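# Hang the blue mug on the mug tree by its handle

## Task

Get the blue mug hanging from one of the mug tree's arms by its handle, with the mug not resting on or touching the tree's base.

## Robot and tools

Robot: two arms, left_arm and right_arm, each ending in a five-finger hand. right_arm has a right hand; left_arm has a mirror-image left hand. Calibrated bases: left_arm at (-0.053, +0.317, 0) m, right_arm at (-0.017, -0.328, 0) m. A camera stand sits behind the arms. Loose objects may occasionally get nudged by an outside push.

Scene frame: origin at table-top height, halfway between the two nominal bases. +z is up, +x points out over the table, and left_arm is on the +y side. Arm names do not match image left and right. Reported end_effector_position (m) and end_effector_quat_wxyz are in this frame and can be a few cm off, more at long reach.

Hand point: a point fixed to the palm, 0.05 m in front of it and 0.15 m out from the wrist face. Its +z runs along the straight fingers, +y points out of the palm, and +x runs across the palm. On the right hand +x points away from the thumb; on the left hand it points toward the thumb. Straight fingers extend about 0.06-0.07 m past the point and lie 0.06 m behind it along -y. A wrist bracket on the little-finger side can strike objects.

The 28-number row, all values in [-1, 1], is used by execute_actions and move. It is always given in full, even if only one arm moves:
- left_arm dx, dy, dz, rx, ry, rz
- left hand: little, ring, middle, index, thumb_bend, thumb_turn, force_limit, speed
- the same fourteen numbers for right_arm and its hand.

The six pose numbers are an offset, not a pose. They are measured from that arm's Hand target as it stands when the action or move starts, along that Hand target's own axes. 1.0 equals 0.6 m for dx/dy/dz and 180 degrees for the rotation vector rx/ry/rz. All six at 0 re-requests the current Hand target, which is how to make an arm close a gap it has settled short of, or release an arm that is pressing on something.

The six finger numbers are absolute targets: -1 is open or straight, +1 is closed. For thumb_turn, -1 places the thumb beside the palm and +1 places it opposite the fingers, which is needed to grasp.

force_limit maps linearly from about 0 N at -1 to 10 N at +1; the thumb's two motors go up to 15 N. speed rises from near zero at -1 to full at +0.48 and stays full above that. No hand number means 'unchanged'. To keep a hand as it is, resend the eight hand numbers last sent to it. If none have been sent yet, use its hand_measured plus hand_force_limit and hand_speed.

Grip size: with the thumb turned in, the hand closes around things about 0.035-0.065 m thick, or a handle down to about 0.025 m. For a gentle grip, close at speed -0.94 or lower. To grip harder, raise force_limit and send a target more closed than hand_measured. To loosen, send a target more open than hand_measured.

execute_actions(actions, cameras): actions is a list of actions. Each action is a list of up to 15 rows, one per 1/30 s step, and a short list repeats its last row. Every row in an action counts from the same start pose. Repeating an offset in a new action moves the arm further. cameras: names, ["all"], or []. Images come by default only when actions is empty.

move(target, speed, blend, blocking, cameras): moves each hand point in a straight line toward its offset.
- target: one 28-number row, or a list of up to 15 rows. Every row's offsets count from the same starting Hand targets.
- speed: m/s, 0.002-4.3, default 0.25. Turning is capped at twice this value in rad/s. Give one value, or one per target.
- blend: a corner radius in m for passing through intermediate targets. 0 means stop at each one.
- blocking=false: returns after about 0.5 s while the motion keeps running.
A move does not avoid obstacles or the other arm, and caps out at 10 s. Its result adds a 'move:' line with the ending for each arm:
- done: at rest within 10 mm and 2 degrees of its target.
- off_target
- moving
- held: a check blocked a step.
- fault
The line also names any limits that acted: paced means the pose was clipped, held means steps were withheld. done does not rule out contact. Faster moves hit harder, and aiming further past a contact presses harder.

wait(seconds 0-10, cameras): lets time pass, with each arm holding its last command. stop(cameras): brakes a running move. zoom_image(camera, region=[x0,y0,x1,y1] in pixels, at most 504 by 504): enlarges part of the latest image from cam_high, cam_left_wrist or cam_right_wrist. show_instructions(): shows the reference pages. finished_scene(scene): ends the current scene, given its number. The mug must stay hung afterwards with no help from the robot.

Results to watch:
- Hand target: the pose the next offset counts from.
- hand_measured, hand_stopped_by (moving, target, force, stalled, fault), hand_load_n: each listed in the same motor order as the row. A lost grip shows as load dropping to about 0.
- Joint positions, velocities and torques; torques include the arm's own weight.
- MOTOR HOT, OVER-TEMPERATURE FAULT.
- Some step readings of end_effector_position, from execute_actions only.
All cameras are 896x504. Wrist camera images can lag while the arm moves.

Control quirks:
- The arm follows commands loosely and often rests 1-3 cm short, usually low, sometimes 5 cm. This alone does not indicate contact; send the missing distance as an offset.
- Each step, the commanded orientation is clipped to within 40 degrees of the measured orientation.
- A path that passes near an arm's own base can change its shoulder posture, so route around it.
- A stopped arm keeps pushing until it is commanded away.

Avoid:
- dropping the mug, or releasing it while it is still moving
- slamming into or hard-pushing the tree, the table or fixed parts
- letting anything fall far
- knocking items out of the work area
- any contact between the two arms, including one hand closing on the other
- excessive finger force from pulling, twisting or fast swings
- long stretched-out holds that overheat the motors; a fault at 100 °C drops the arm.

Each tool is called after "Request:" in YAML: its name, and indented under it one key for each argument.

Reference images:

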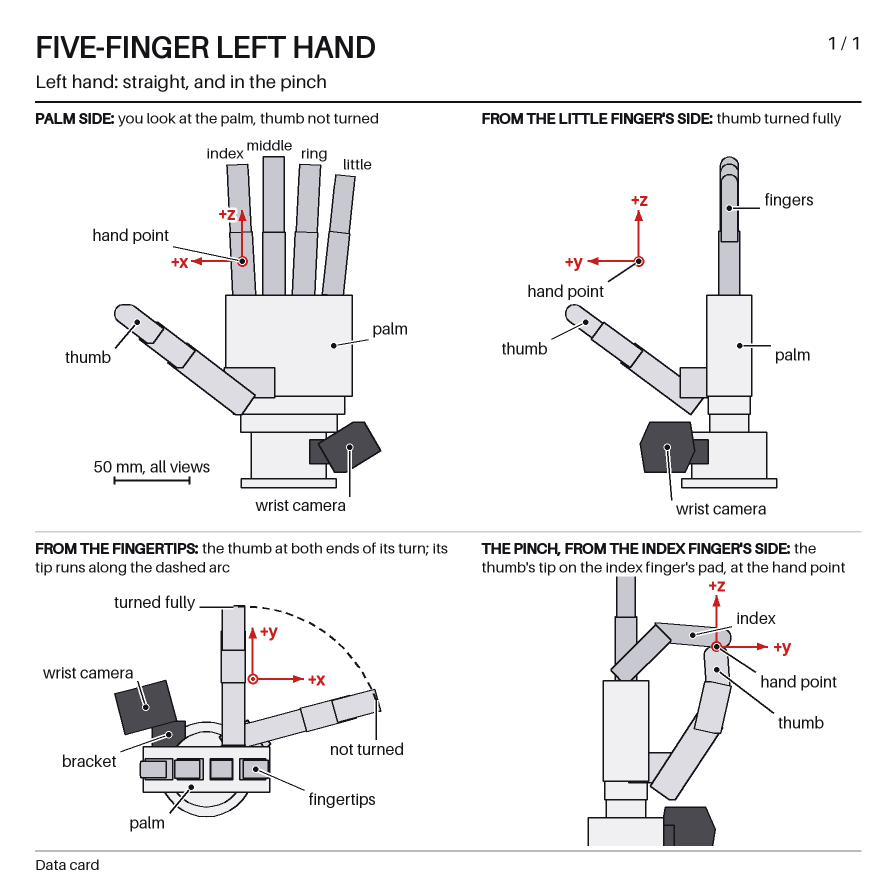

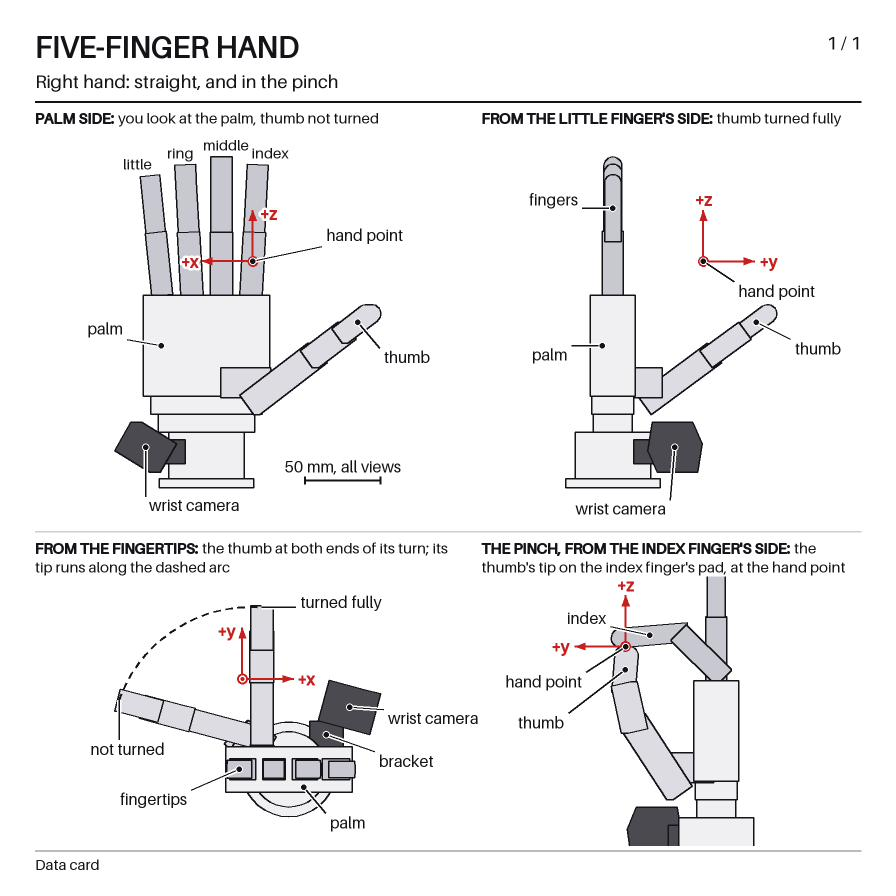

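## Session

Request:
execute_actions:
  actions: []

Request:
zoom_image:
  camera: "cam_high"
  region: [400, 120, 620, 370]

Scene clock: 0.00 s.
left_arm: end_effector_position=(-0.0396, +0.4267, +0.1603) hand_measured=(-1.000, -1.000, -1.000, -1.000, -1.000, -1.000) hand_load_n=(+0.0, +0.0, +0.0, +0.0, +0.0, +0.0) hand_stopped_by=(target, target, target, target, target, target) hand_force_limit=0.00 hand_speed=-0.80 end_effector_quat_wxyz=(+0.054, +0.987, +0.109, -0.102) | right_arm: end_effector_position=(+0.5745, -0.1448, +0.3509) hand_measured=(-1.000, -1.000, -1.000, -1.000, -1.000, -1.000) hand_load_n=(+0.0, +0.0, +0.0, +0.0, +0.0, +0.0) hand_stopped_by=(target, target, target, target, target, target) hand_force_limit=0.00 hand_speed=-0.80 end_effector_quat_wxyz=(-0.108, +0.194, +0.858, +0.463)
Joint positions: left_arm=[1.521 0.831 0.747 -1.626 -0.187 -0.272] | right_arm=[0.041 1.757 1.775 -1.604 -0.992 2.005]
Joint velocities: within noise
Joint torques (N m): no reading
Heat: left arm: hottest waist 38 °C; right arm: hottest elbow 35 °C.
Hand target: left_arm -0.0394, +0.4340, +0.1678; +0.042, +0.988, +0.111, -0.101 | right_arm +0.5792, -0.1449, +0.3551; -0.103, +0.191, +0.859, +0.464
camera_calibration:
cam_left_wrist: T_world_to_cam=[[0.0535324, 0.988355, -0.142442, -0.399227], [0.942582, -0.00292287, 0.333961, -0.0149082], [0.329655, -0.152141, -0.931762, 0.344692], [0, 0, 0, 1]] pos_world=[-0.0782056, 0.446976, 0.269283]
cam_right_wrist: T_world_to_cam=[[0.227513, 0.528805, 0.817682, -0.336861], [0.821081, -0.555609, 0.13086, -0.603527], [0.523511, 0.641611, -0.5606, 0.0994347], [0, 0, 0, 1]] pos_world=[0.52013, -0.22099, 0.410166]

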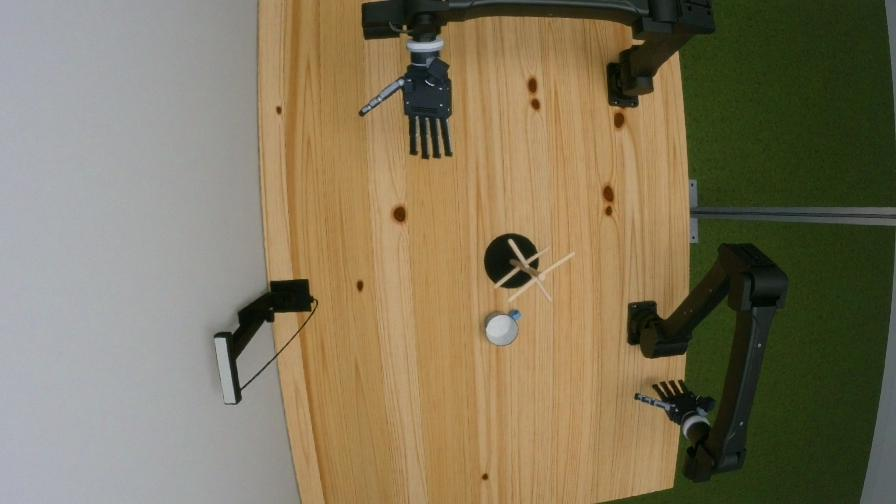

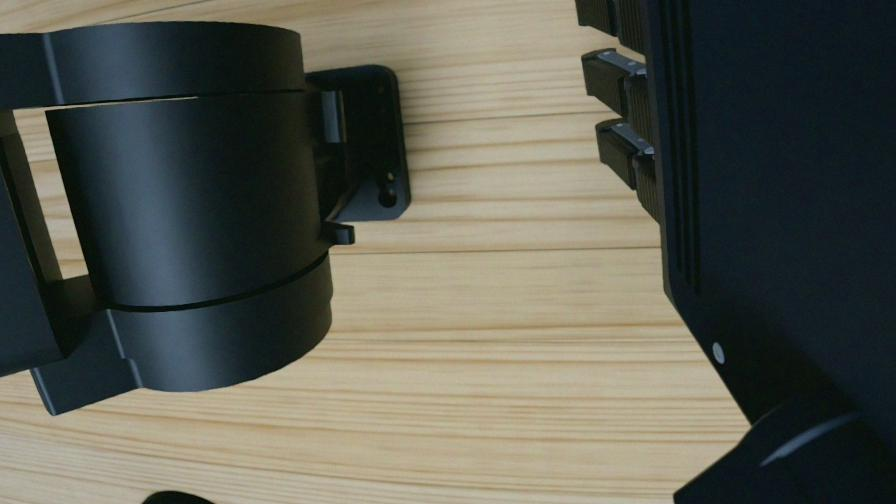

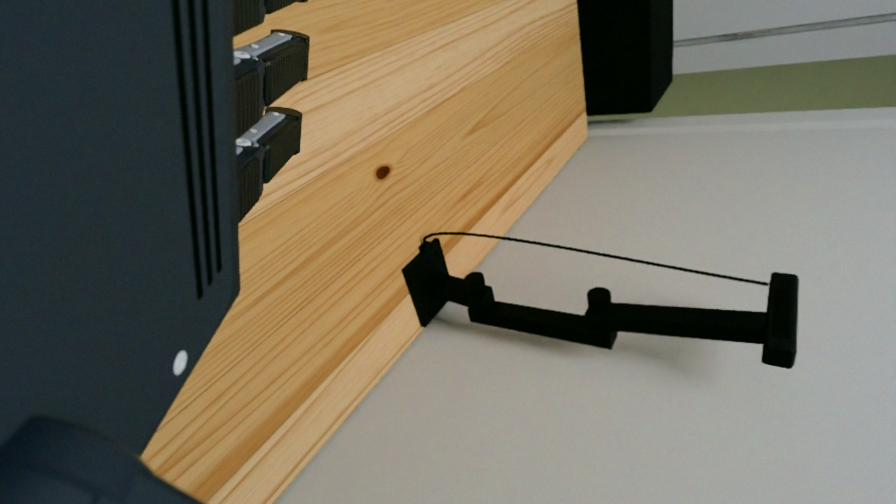

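Scaled by 2.016 from the camera's 896x504 image, which has a finer 1280x720 frame.

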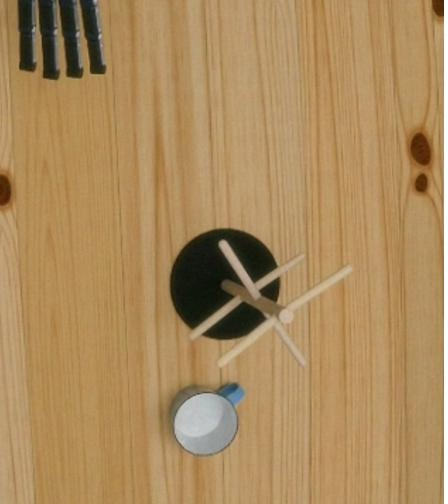

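Request:
zoom_image:
  camera: "cam_high"
  region: [475, 225, 595, 355]

Scaled by 3.877 from the camera's 896x504 image, which has a finer 1280x720 frame.

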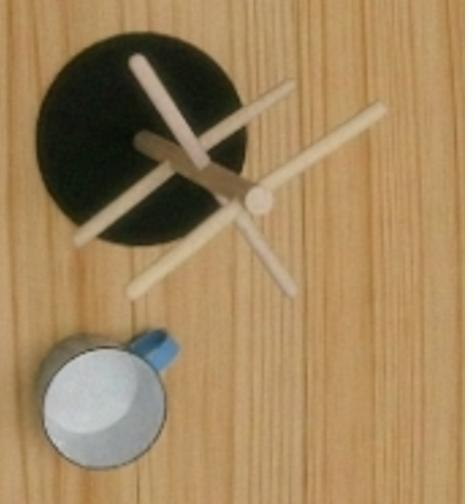

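Request:
move:
  target:
    - [0.5387,0.1218,-0.2993,0.3629,0.3487,0.4305,-1,-1,-1,-1,0,1,0,0,0.068,-0.187,0.022,0,0,-0.5,-1,-1,-1,-1,-1,-1,0,-0.8]
    - [0.5102,0.2942,-0.0777,0.2297,0.6440,0.6506,-1,-1,-1,-1,0,1,0,0,0.1368,-0.3738,0.0433,-0.0315,0.2588,0.8464,-1,-1,-1,-1,-1,-1,0,-0.8]
  speed: 0.4
  blend: 0.05
  cameras: ["all"]

Request:
zoom_image:
  camera: "cam_high"
  region: [475, 250, 655, 410]

Request:
zoom_image:
  camera: "cam_right_wrist"
  region: [260, 40, 680, 360]

Scene clock: 448.80 s.
left_arm: end_effector_position=(+0.3024, +0.3352, +0.1637) hand_measured=(-1.000, -1.000, -1.000, -1.000, +0.000, +1.000) hand_load_n=(+0.0, +0.0, +0.0, +0.0, +0.0, +0.0) hand_stopped_by=(target, target, target, target, target, target) hand_force_limit=0.00 hand_speed=0.00 end_effector_quat_wxyz=(+0.248, -0.241, +0.668, -0.658) | right_arm: end_effector_position=(+0.4093, -0.2109, +0.1984) hand_measured=(-1.000, -1.000, -1.000, -1.000, -1.000, -1.000) hand_load_n=(+0.0, +0.0, +0.0, +0.0, -0.5, +0.0) hand_stopped_by=(target, target, target, target, target, target) hand_force_limit=0.00 hand_speed=-0.80 end_effector_quat_wxyz=(+0.697, -0.710, +0.075, -0.067)
Joint positions: left_arm=[0.621 1.272 0.465 0.67 1.495 0.151] | right_arm=[-0.139 1.463 0.916 -0.259 -1.545 -0.796]
Joint torques (N m): left_arm=[-0.5 -4.31 5.85 2.28 0.21 -0.18] | right_arm=[-1.26 -8.88 7.62 0.55 -0.73 -0.07]
Heat: left arm: hottest elbow 47 °C; right arm: hottest elbow 48 °C.
Hand target: left_arm +0.3020, +0.3315, +0.1602; +0.242, -0.241, +0.665, -0.664 | right_arm +0.4100, -0.2153, +0.1999; +0.695, -0.712, +0.072, -0.071
Off the commanded pose: left_arm 0.005 m, 1 deg | right_arm 0.005 m, 1 deg.
move: done
camera_calibration:
cam_left_wrist: T_world_to_cam=[[-0.21942, -0.201122, 0.954675, -0.0249448], [-0.956079, -0.15059, -0.251468, 0.38072], [0.19434, -0.967922, -0.159246, 0.409031], [0, 0, 0, 1]] pos_world=[0.279034, 0.448226, 0.184689]
cam_right_wrist: T_world_to_cam=[[0.197924, -0.0656548, -0.978016, 0.103431], [-0.915495, -0.368927, -0.160505, 0.323326], [-0.350279, 0.927136, -0.133126, 0.47585], [0, 0, 0, 1]] pos_world=[0.442212, -0.315104, 0.216401]

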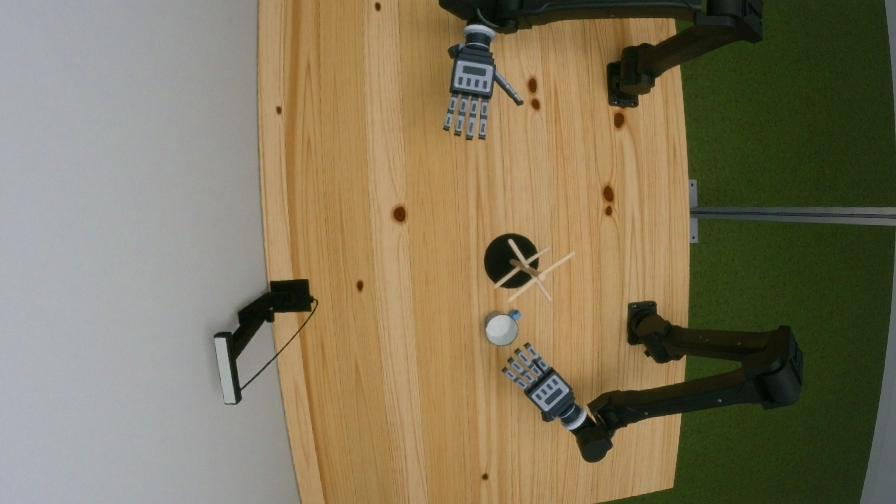

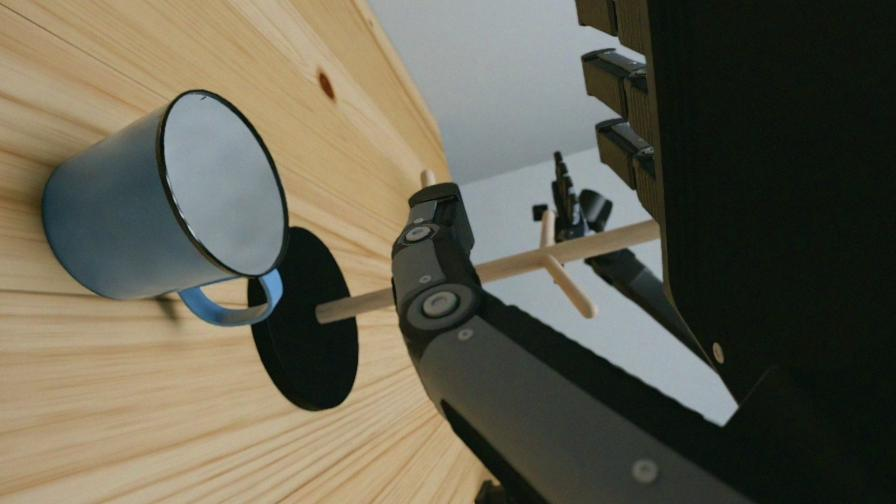

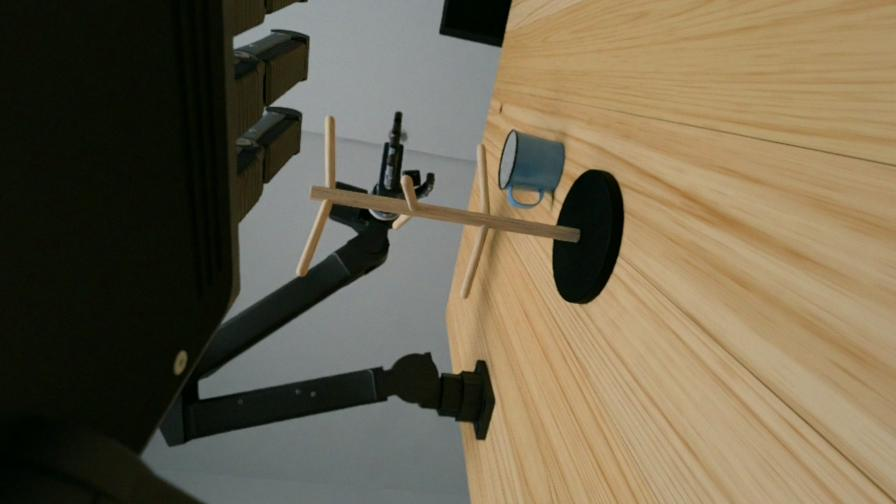

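Scaled by 2.800 from the camera's 896x504 image, which has a finer 1280x720 frame.

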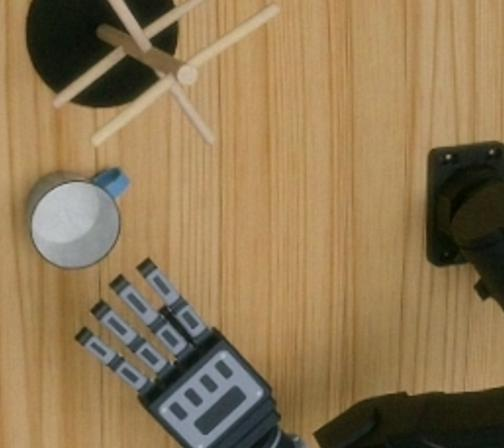

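Scaled by 1.200 from the camera's 896x504 image, which has a finer 1280x720 frame.

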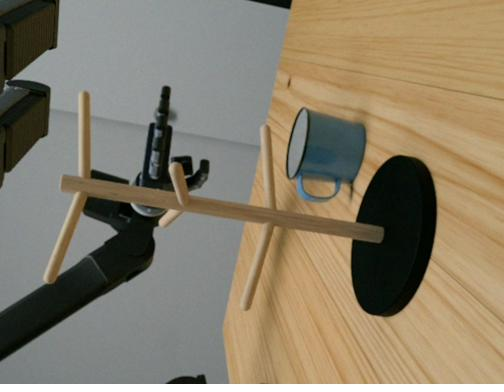

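Request:
move:
  target: [-0.0195,0.1803,0,0,0,0,-1,-1,-1,-1,0,1,0,0,0,0,0,0,0,0,-1,-1,-1,-1,-1,-1,0,-0.8]
  speed: 0.15
  cameras: ["all"]

Request:
zoom_image:
  camera: "cam_high"
  region: [475, 270, 615, 410]

Scene clock: 560.10 s.
left_arm: end_effector_position=(+0.3134, +0.3437, +0.0557) hand_measured=(-1.000, -1.000, -1.000, -1.000, +0.000, +1.000) hand_load_n=(+0.0, +0.0, +0.0, +0.0, +0.0, +0.0) hand_stopped_by=(target, target, target, target, target, target) hand_force_limit=0.00 hand_speed=0.00 end_effector_quat_wxyz=(+0.247, -0.240, +0.671, -0.657) | right_arm: end_effector_position=(+0.4064, -0.2104, +0.1961) hand_measured=(-1.000, -1.000, -1.000, -1.000, -1.000, -1.000) hand_load_n=(-0.5, +0.0, -0.5, +0.0, +0.0, +0.0) hand_stopped_by=(target, target, target, target, target, target) hand_force_limit=0.00 hand_speed=-0.80 end_effector_quat_wxyz=(+0.697, -0.710, +0.077, -0.065)
Joint positions: left_arm=[0.621 1.698 0.44 1.057 1.499 0.218] | right_arm=[-0.139 1.463 0.916 -0.305 -1.545 -0.838]
Joint torques (N m): left_arm=[-0.67 -7.12 2.81 2.36 0.23 -0.18] | right_arm=[-1.26 -8.64 8.31 0.4 -0.73 -0.08]
Heat: left arm: hottest elbow 40 °C; right arm: hottest elbow 46 °C.
Hand target: left_arm +0.3109, +0.3390, +0.0520; +0.242, -0.241, +0.665, -0.664 | right_arm +0.4100, -0.2153, +0.1999; +0.695, -0.712, +0.072, -0.071
Off the commanded pose: left_arm 0.006 m, 1 deg | right_arm 0.007 m, 1 deg.
move: done
camera_calibration:
cam_left_wrist: T_world_to_cam=[[-0.219708, -0.204915, 0.953802, 0.0836111], [-0.956858, -0.145286, -0.251625, 0.363824], [0.190136, -0.967937, -0.164154, 0.399542], [0, 0, 0, 1]] pos_world=[0.290531, 0.456723, 0.0773852]
cam_right_wrist: T_world_to_cam=[[0.193806, -0.0654433, -0.978855, 0.103637], [-0.915877, -0.369646, -0.156624, 0.319654], [-0.35158, 0.926865, -0.131578, 0.474229], [0, 0, 0, 1]] pos_world=[0.439408, -0.314605, 0.213909]

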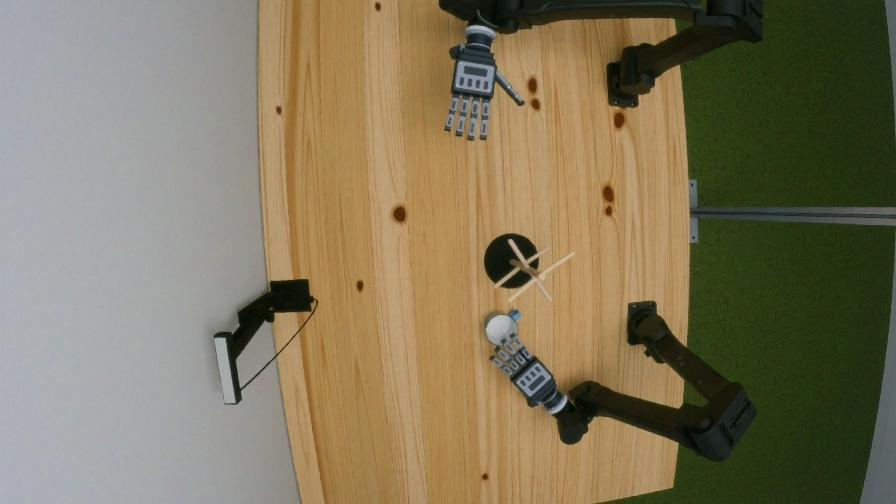

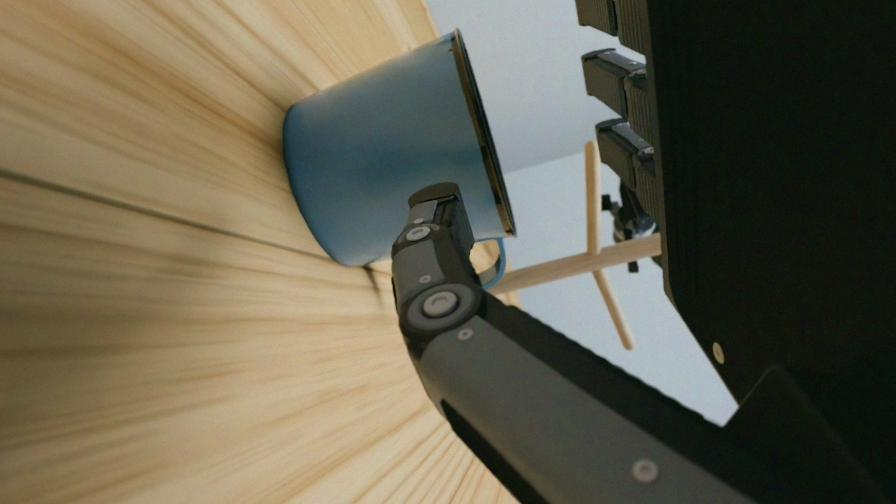

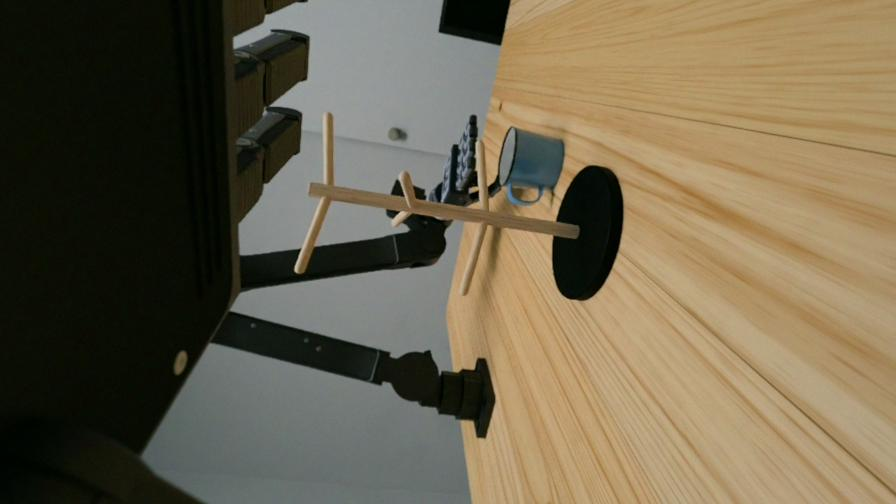

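Scaled by 3.600 from the camera's 896x504 image, which has a finer 1280x720 frame.

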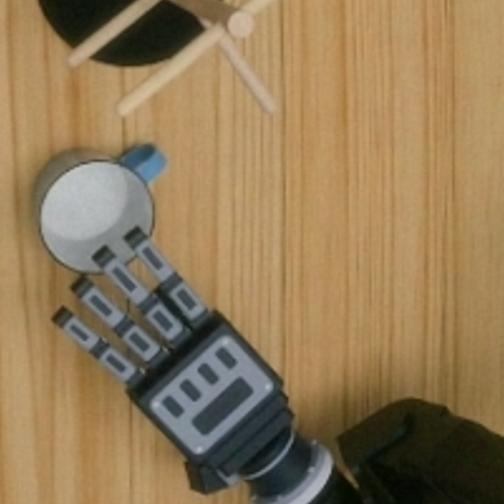

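Request:
move:
  target:
    - [0,0.018,0.0,0,0,0,-1,-1,-1,-1,0,1,0,0,0,0,0,0,0,0,-1,-1,-1,-1,-1,-1,0,-0.8]
    - [0,0.018,0.058,0,0,0,-1,-1,-1,-1,0,1,0,0,0,0,0,0,0,0,-1,-1,-1,-1,-1,-1,0,-0.8]
  speed: 0.08
  cameras: ["cam_high","cam_left_wrist"]

Request:
zoom_image:
  camera: "cam_high"
  region: [475, 270, 615, 410]

Scene clock: 601.07 s.
left_arm: end_effector_position=(+0.3311, +0.3134, +0.0431) hand_measured=(-1.000, -1.000, -1.000, -1.000, +0.000, +1.000) hand_load_n=(+0.0, +0.0, +0.0, +0.0, +0.0, +0.0) hand_stopped_by=(target, target, target, target, target, target) hand_force_limit=0.00 hand_speed=0.00 end_effector_quat_wxyz=(+0.243, -0.241, +0.667, -0.662) | right_arm: end_effector_position=(+0.4034, -0.2100, +0.1941) hand_measured=(-1.000, -1.000, -1.000, -1.000, -1.000, -1.000) hand_load_n=(+0.0, +0.0, +0.0, +0.0, +0.0, +0.0) hand_stopped_by=(target, target, target, target, target, target) hand_force_limit=0.00 hand_speed=-0.80 end_effector_quat_wxyz=(+0.697, -0.710, +0.079, -0.063)
Joint positions: left_arm=[0.515 1.811 0.438 1.337 1.398 0.041] | right_arm=[-0.139 1.463 0.916 -0.348 -1.545 -0.875]
Joint torques (N m): left_arm=[-0.38 -8.23 3 2.44 -0.14 -0.2] | right_arm=[-1.26 -8.47 8.91 0.39 -0.74 -0.08]
Heat: left arm: hottest elbow 39 °C; right arm: hottest elbow 46 °C.
Hand target: left_arm +0.3333, +0.3124, +0.0412; +0.242, -0.242, +0.665, -0.664 | right_arm +0.4100, -0.2153, +0.1999; +0.695, -0.712, +0.072, -0.071
Off the commanded pose: left_arm 0.003 m, 0 deg | right_arm 0.010 m, 1 deg.
move: done
camera_calibration:
cam_left_wrist: T_world_to_cam=[[-0.216756, -0.190996, 0.95736, 0.0879161], [-0.958232, -0.145791, -0.246039, 0.373524], [0.186567, -0.970704, -0.151417, 0.366332], [0, 0, 0, 1]] pos_world=[0.308633, 0.426848, 0.0632029]
Images, in order (width x height): cam_high 896x504, cam_left_wrist 896x504.

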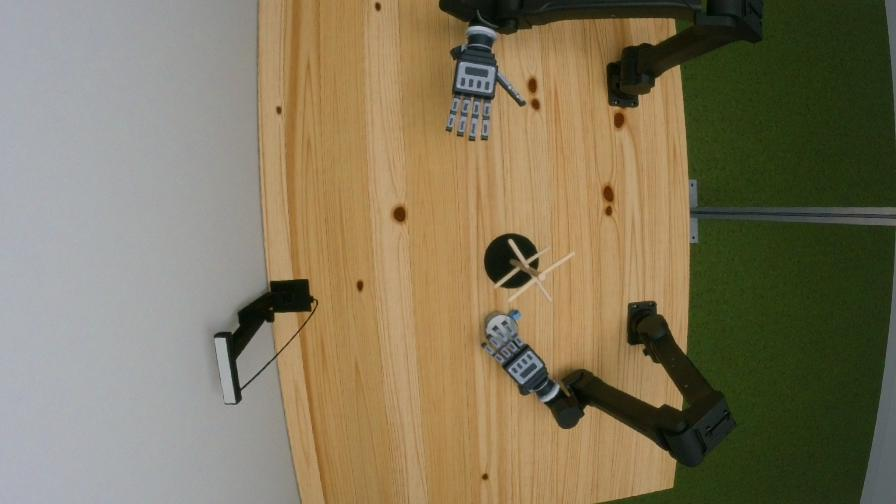

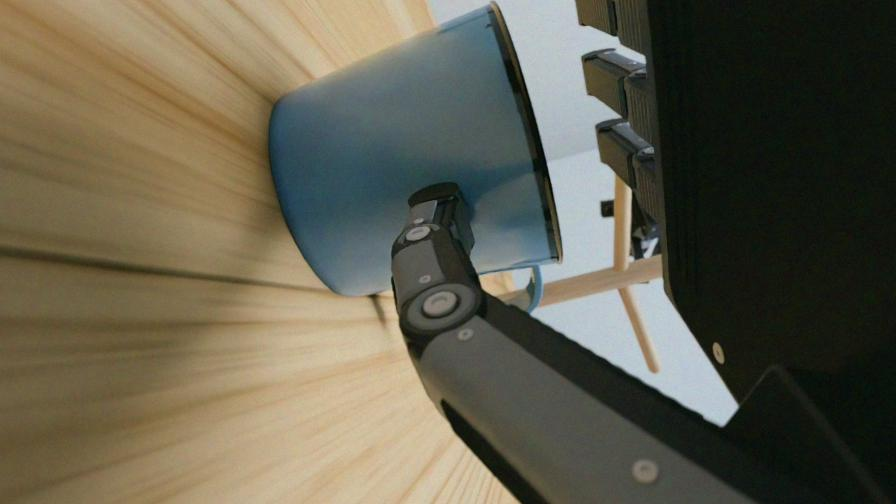

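Scaled by 3.600 from the camera's 896x504 image, which has a finer 1280x720 frame.

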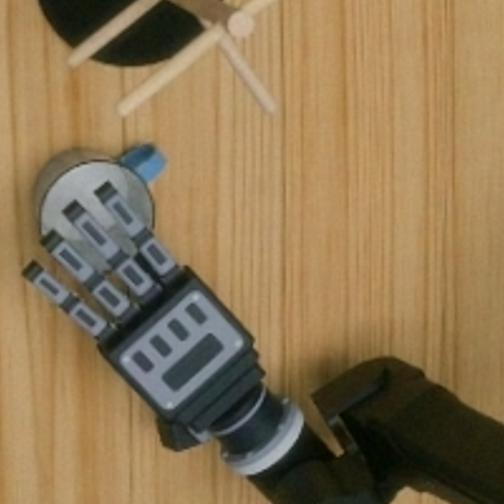

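Request:
move:
  target: [-0.0067,0,0.017,0,0,0,-1,-1,-1,-1,0,1,0,0,0,0,0,0,0,0,-1,-1,-1,-1,-1,-1,0,-0.8]
  speed: 0.05
  cameras: ["cam_high","cam_left_wrist"]

Request:
zoom_image:
  camera: "cam_high"
  region: [475, 270, 615, 410]

Scene clock: 632.03 s.
left_arm: end_effector_position=(+0.3348, +0.3081, +0.0412) hand_measured=(-1.000, -1.000, -1.000, -1.000, +0.000, +1.000) hand_load_n=(+0.0, +0.0, -0.5, +0.0, +0.0, +0.0) hand_stopped_by=(target, target, target, target, target, target) hand_force_limit=0.00 hand_speed=0.00 end_effector_quat_wxyz=(+0.242, -0.249, +0.664, -0.662) | right_arm: end_effector_position=(+0.4024, -0.2098, +0.1935) hand_measured=(-1.000, -1.000, -1.000, -1.000, -1.000, -1.000) hand_load_n=(+0.0, +0.0, +0.0, +0.0, +0.0, +0.0) hand_stopped_by=(target, target, target, target, target, target) hand_force_limit=0.00 hand_speed=-0.80 end_effector_quat_wxyz=(+0.697, -0.710, +0.079, -0.062)
Joint positions: left_arm=[0.496 1.822 0.438 1.351 1.37 0.024] | right_arm=[-0.139 1.463 0.916 -0.362 -1.545 -0.886]
Joint torques (N m): left_arm=[-1.14 -7.77 4.12 2.48 -0.1 -0.16] | right_arm=[-1.26 -8.41 9.1 0.38 -0.74 -0.06]
Heat: left arm: hottest elbow 39 °C; right arm: hottest elbow 47 °C.
Hand target: left_arm +0.3429, +0.3072, +0.0413; +0.242, -0.241, +0.665, -0.664 | right_arm +0.4100, -0.2153, +0.1999; +0.695, -0.712, +0.072, -0.071
Off the commanded pose: left_arm 0.008 m, 1 deg | right_arm 0.011 m, 1 deg.
move: off_target (right_arm)
camera_calibration:
cam_left_wrist: T_world_to_cam=[[-0.205346, -0.184843, 0.961076, 0.0836366], [-0.959423, -0.155871, -0.234972, 0.378947], [0.193237, -0.970328, -0.145335, 0.357532], [0, 0, 0, 1]] pos_world=[0.311657, 0.421451, 0.0606226]
Images, in order (width x height): cam_high 896x504, cam_left_wrist 896x504.

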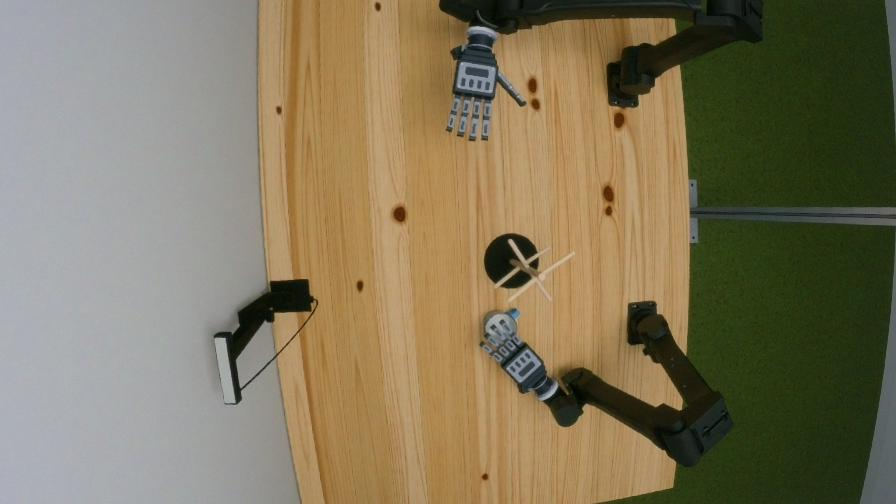

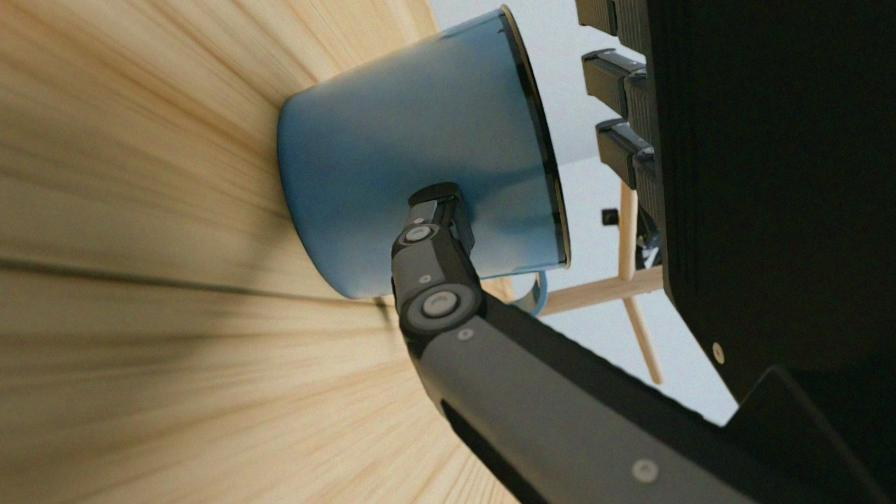

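Scaled by 3.600 from the camera's 896x504 image, which has a finer 1280x720 frame.

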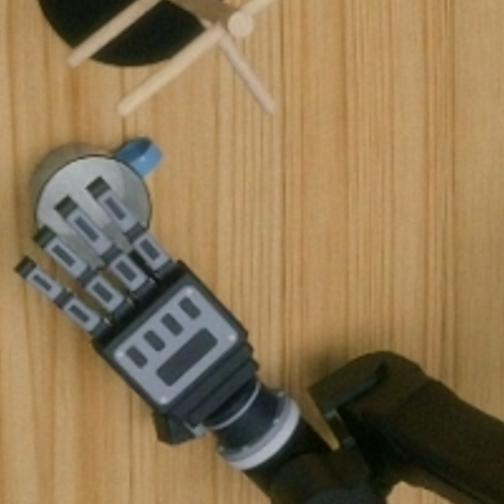

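Request:
move:
  target: [0,0,0,0,0,0,-1,-1,0.6,0.6,0,1,-0.2,-0.6,0,0,0,0,0,0,-1,-1,-1,-1,-1,-1,0,-0.8]
  speed: 0.05
  cameras: ["cam_high","cam_left_wrist"]

Request:
zoom_image:
  camera: "cam_high"
  region: [475, 270, 615, 410]

Scene clock: 644.70 s.
left_arm: end_effector_position=(+0.3362, +0.3081, +0.0421) hand_measured=(-1.000, -1.000, +0.170, +0.170, +0.000, +1.000) hand_load_n=(+0.0, +0.0, +12.5, +12.0, +2.5, -1.5) hand_stopped_by=(target, target, force, force, target, target) hand_force_limit=-0.20 hand_speed=-0.60 end_effector_quat_wxyz=(+0.242, -0.248, +0.664, -0.662) | right_arm: end_effector_position=(+0.4026, -0.2098, +0.1935) hand_measured=(-1.000, -1.000, -1.000, -1.000, -1.000, -1.000) hand_load_n=(+0.0, +0.0, +0.0, +0.0, +0.0, +0.0) hand_stopped_by=(target, target, target, target, target, target) hand_force_limit=0.00 hand_speed=-0.80 end_effector_quat_wxyz=(+0.697, -0.710, +0.079, -0.062)
Joint positions: left_arm=[0.494 1.823 0.441 1.355 1.37 0.019] | right_arm=[-0.139 1.463 0.916 -0.362 -1.545 -0.888]
Joint velocities: left_arm=[-0.005 -0.044 -0.017 -0.007 -0.022 -0.066] | right_arm=[within noise]
Joint torques (N m): left_arm=[-0.73 -7.71 3.84 2.37 -0.08 -0.11] | right_arm=[-1.2 -8.35 9.1 0.32 -0.74 -0.08]
Heat: left arm: hottest elbow 39 °C; right arm: hottest elbow 48 °C.
Hand target: left_arm +0.3429, +0.3072, +0.0412; +0.242, -0.242, +0.665, -0.664 | right_arm +0.4100, -0.2153, +0.1999; +0.695, -0.712, +0.072, -0.071
Off the commanded pose: left_arm 0.007 m, 1 deg | right_arm 0.011 m, 1 deg.
move: off_target (right_arm)
camera_calibration:
cam_left_wrist: T_world_to_cam=[[-0.207355, -0.184492, 0.960711, 0.0836602], [-0.959153, -0.154835, -0.236752, 0.380062], [0.192431, -0.970561, -0.144851, 0.357701], [0, 0, 0, 1]] pos_world=[0.313053, 0.421452, 0.0614206]
Images, in order (width x height): cam_high 896x504, cam_left_wrist 896x504.

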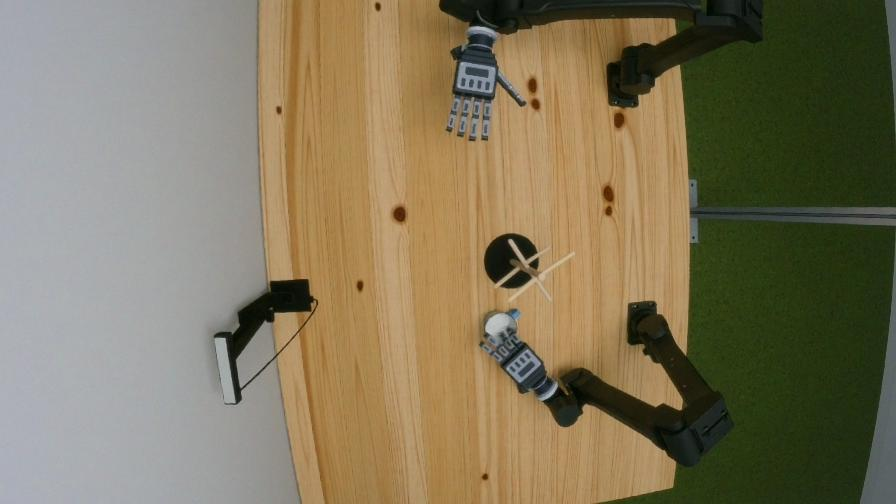

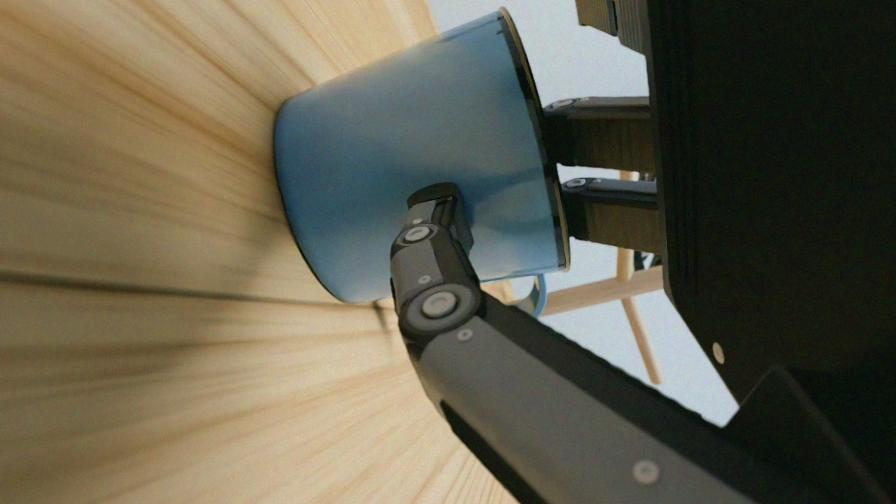

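Scaled by 3.600 from the camera's 896x504 image, which has a finer 1280x720 frame.

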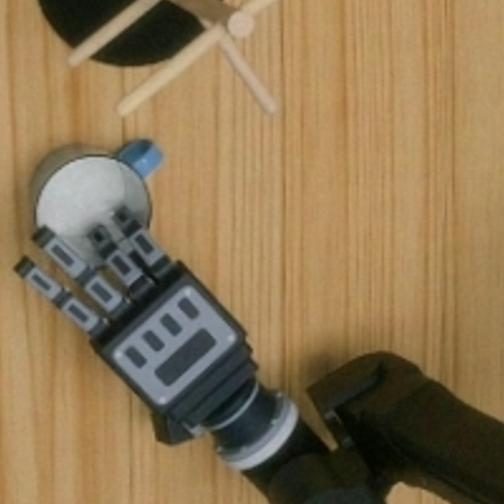

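Request:
move:
  target: [0,-0.06,0,0,0,0,-1,-1,0.6,0.6,0,1,-0.2,-0.6,0,0,0,0,0,0,-1,-1,-1,-1,-1,-1,0,-0.8]
  speed: 0.06
  cameras: ["all"]

Request:
zoom_image:
  camera: "cam_right_wrist"
  region: [290, 60, 650, 320]

Scene clock: 654.67 s.
left_arm: end_effector_position=(+0.3366, +0.3079, +0.0672) hand_measured=(-1.000, -1.000, +0.170, +0.170, +0.000, +1.000) hand_load_n=(+0.0, +0.0, +10.5, +10.5, +1.0, -1.5) hand_stopped_by=(target, target, force, force, target, target) hand_force_limit=-0.20 hand_speed=-0.60 end_effector_quat_wxyz=(+0.236, -0.254, +0.662, -0.664) | right_arm: end_effector_position=(+0.4026, -0.2098, +0.1935) hand_measured=(-1.000, -1.000, -1.000, -1.000, -1.000, -1.000) hand_load_n=(+0.0, +0.0, -0.5, -0.5, +0.0, +0.0) hand_stopped_by=(target, target, target, target, target, target) hand_force_limit=0.00 hand_speed=-0.80 end_effector_quat_wxyz=(+0.697, -0.710, +0.079, -0.062)
Joint positions: left_arm=[0.494 1.717 0.441 1.248 1.369 0.002] | right_arm=[-0.139 1.463 0.916 -0.362 -1.545 -0.888]
Joint torques (N m): left_arm=[-0.91 -10.93 4.42 1.17 -0.04 -0.1] | right_arm=[-1.26 -8.29 9.14 0.32 -0.74 -0.08]
Heat: left arm: hottest elbow 38 °C; right arm: hottest elbow 48 °C.
Hand target: left_arm +0.3429, +0.3072, +0.0772; +0.242, -0.242, +0.665, -0.664 | right_arm +0.4100, -0.2153, +0.1999; +0.695, -0.712, +0.072, -0.071
Off the commanded pose: left_arm 0.012 m, 2 deg | right_arm 0.011 m, 1 deg.
move: off_target (left_arm, right_arm)
camera_calibration:
cam_left_wrist: T_world_to_cam=[[-0.194081, -0.173475, 0.965525, 0.0514316], [-0.962289, -0.157578, -0.221743, 0.387341], [0.190613, -0.97215, -0.13635, 0.361684], [0, 0, 0, 1]] pos_world=[0.313774, 0.421569, 0.085547]
cam_right_wrist: T_world_to_cam=[[0.187507, -0.0649433, -0.980114, 0.104723], [-0.916503, -0.370522, -0.150786, 0.314924], [-0.353361, 0.926551, -0.128996, 0.472067], [0, 0, 0, 1]] pos_world=[0.435802, -0.313907, 0.211021]

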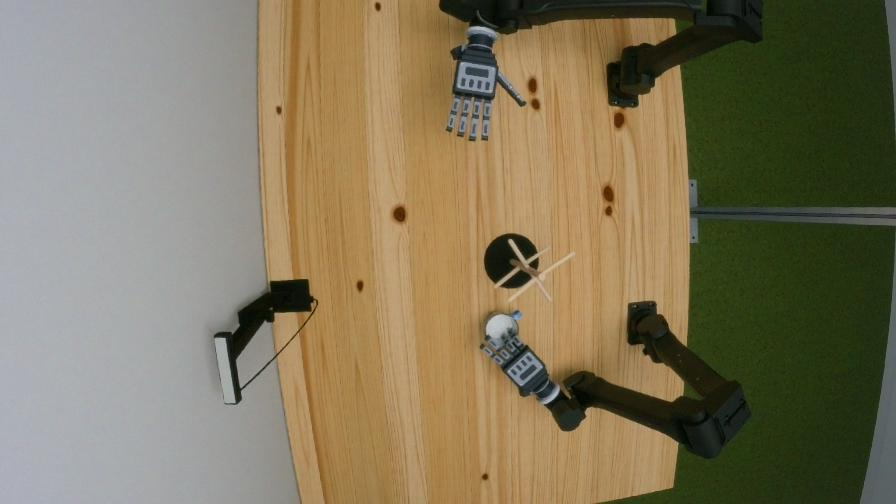

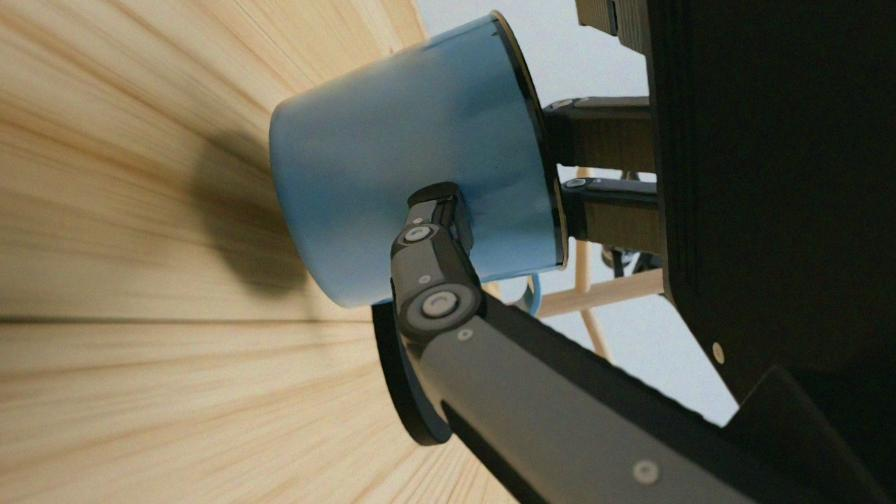

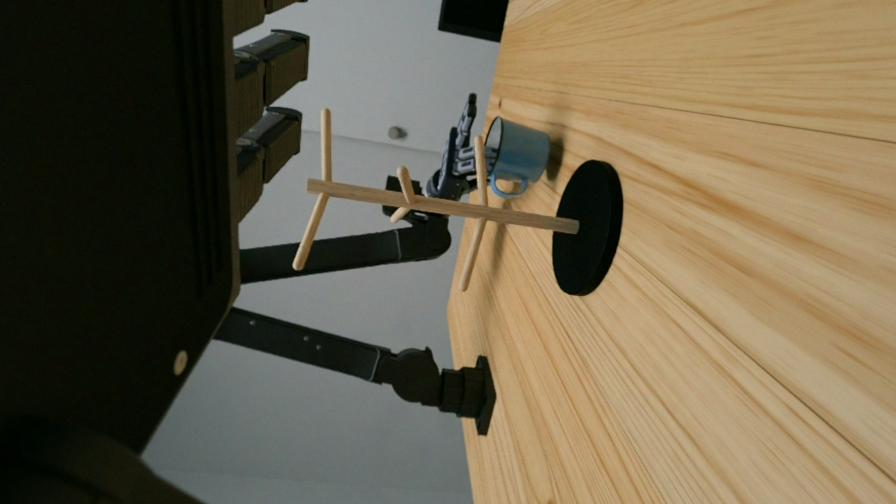

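Scaled by 1.400 from the camera's 896x504 image, which has a finer 1280x720 frame.

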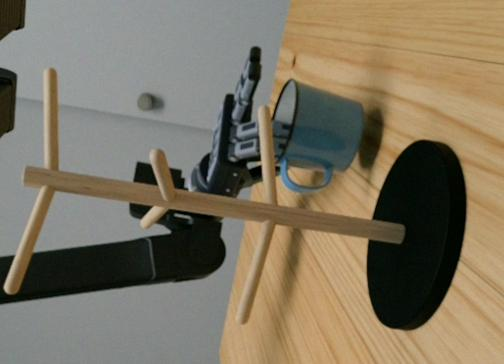

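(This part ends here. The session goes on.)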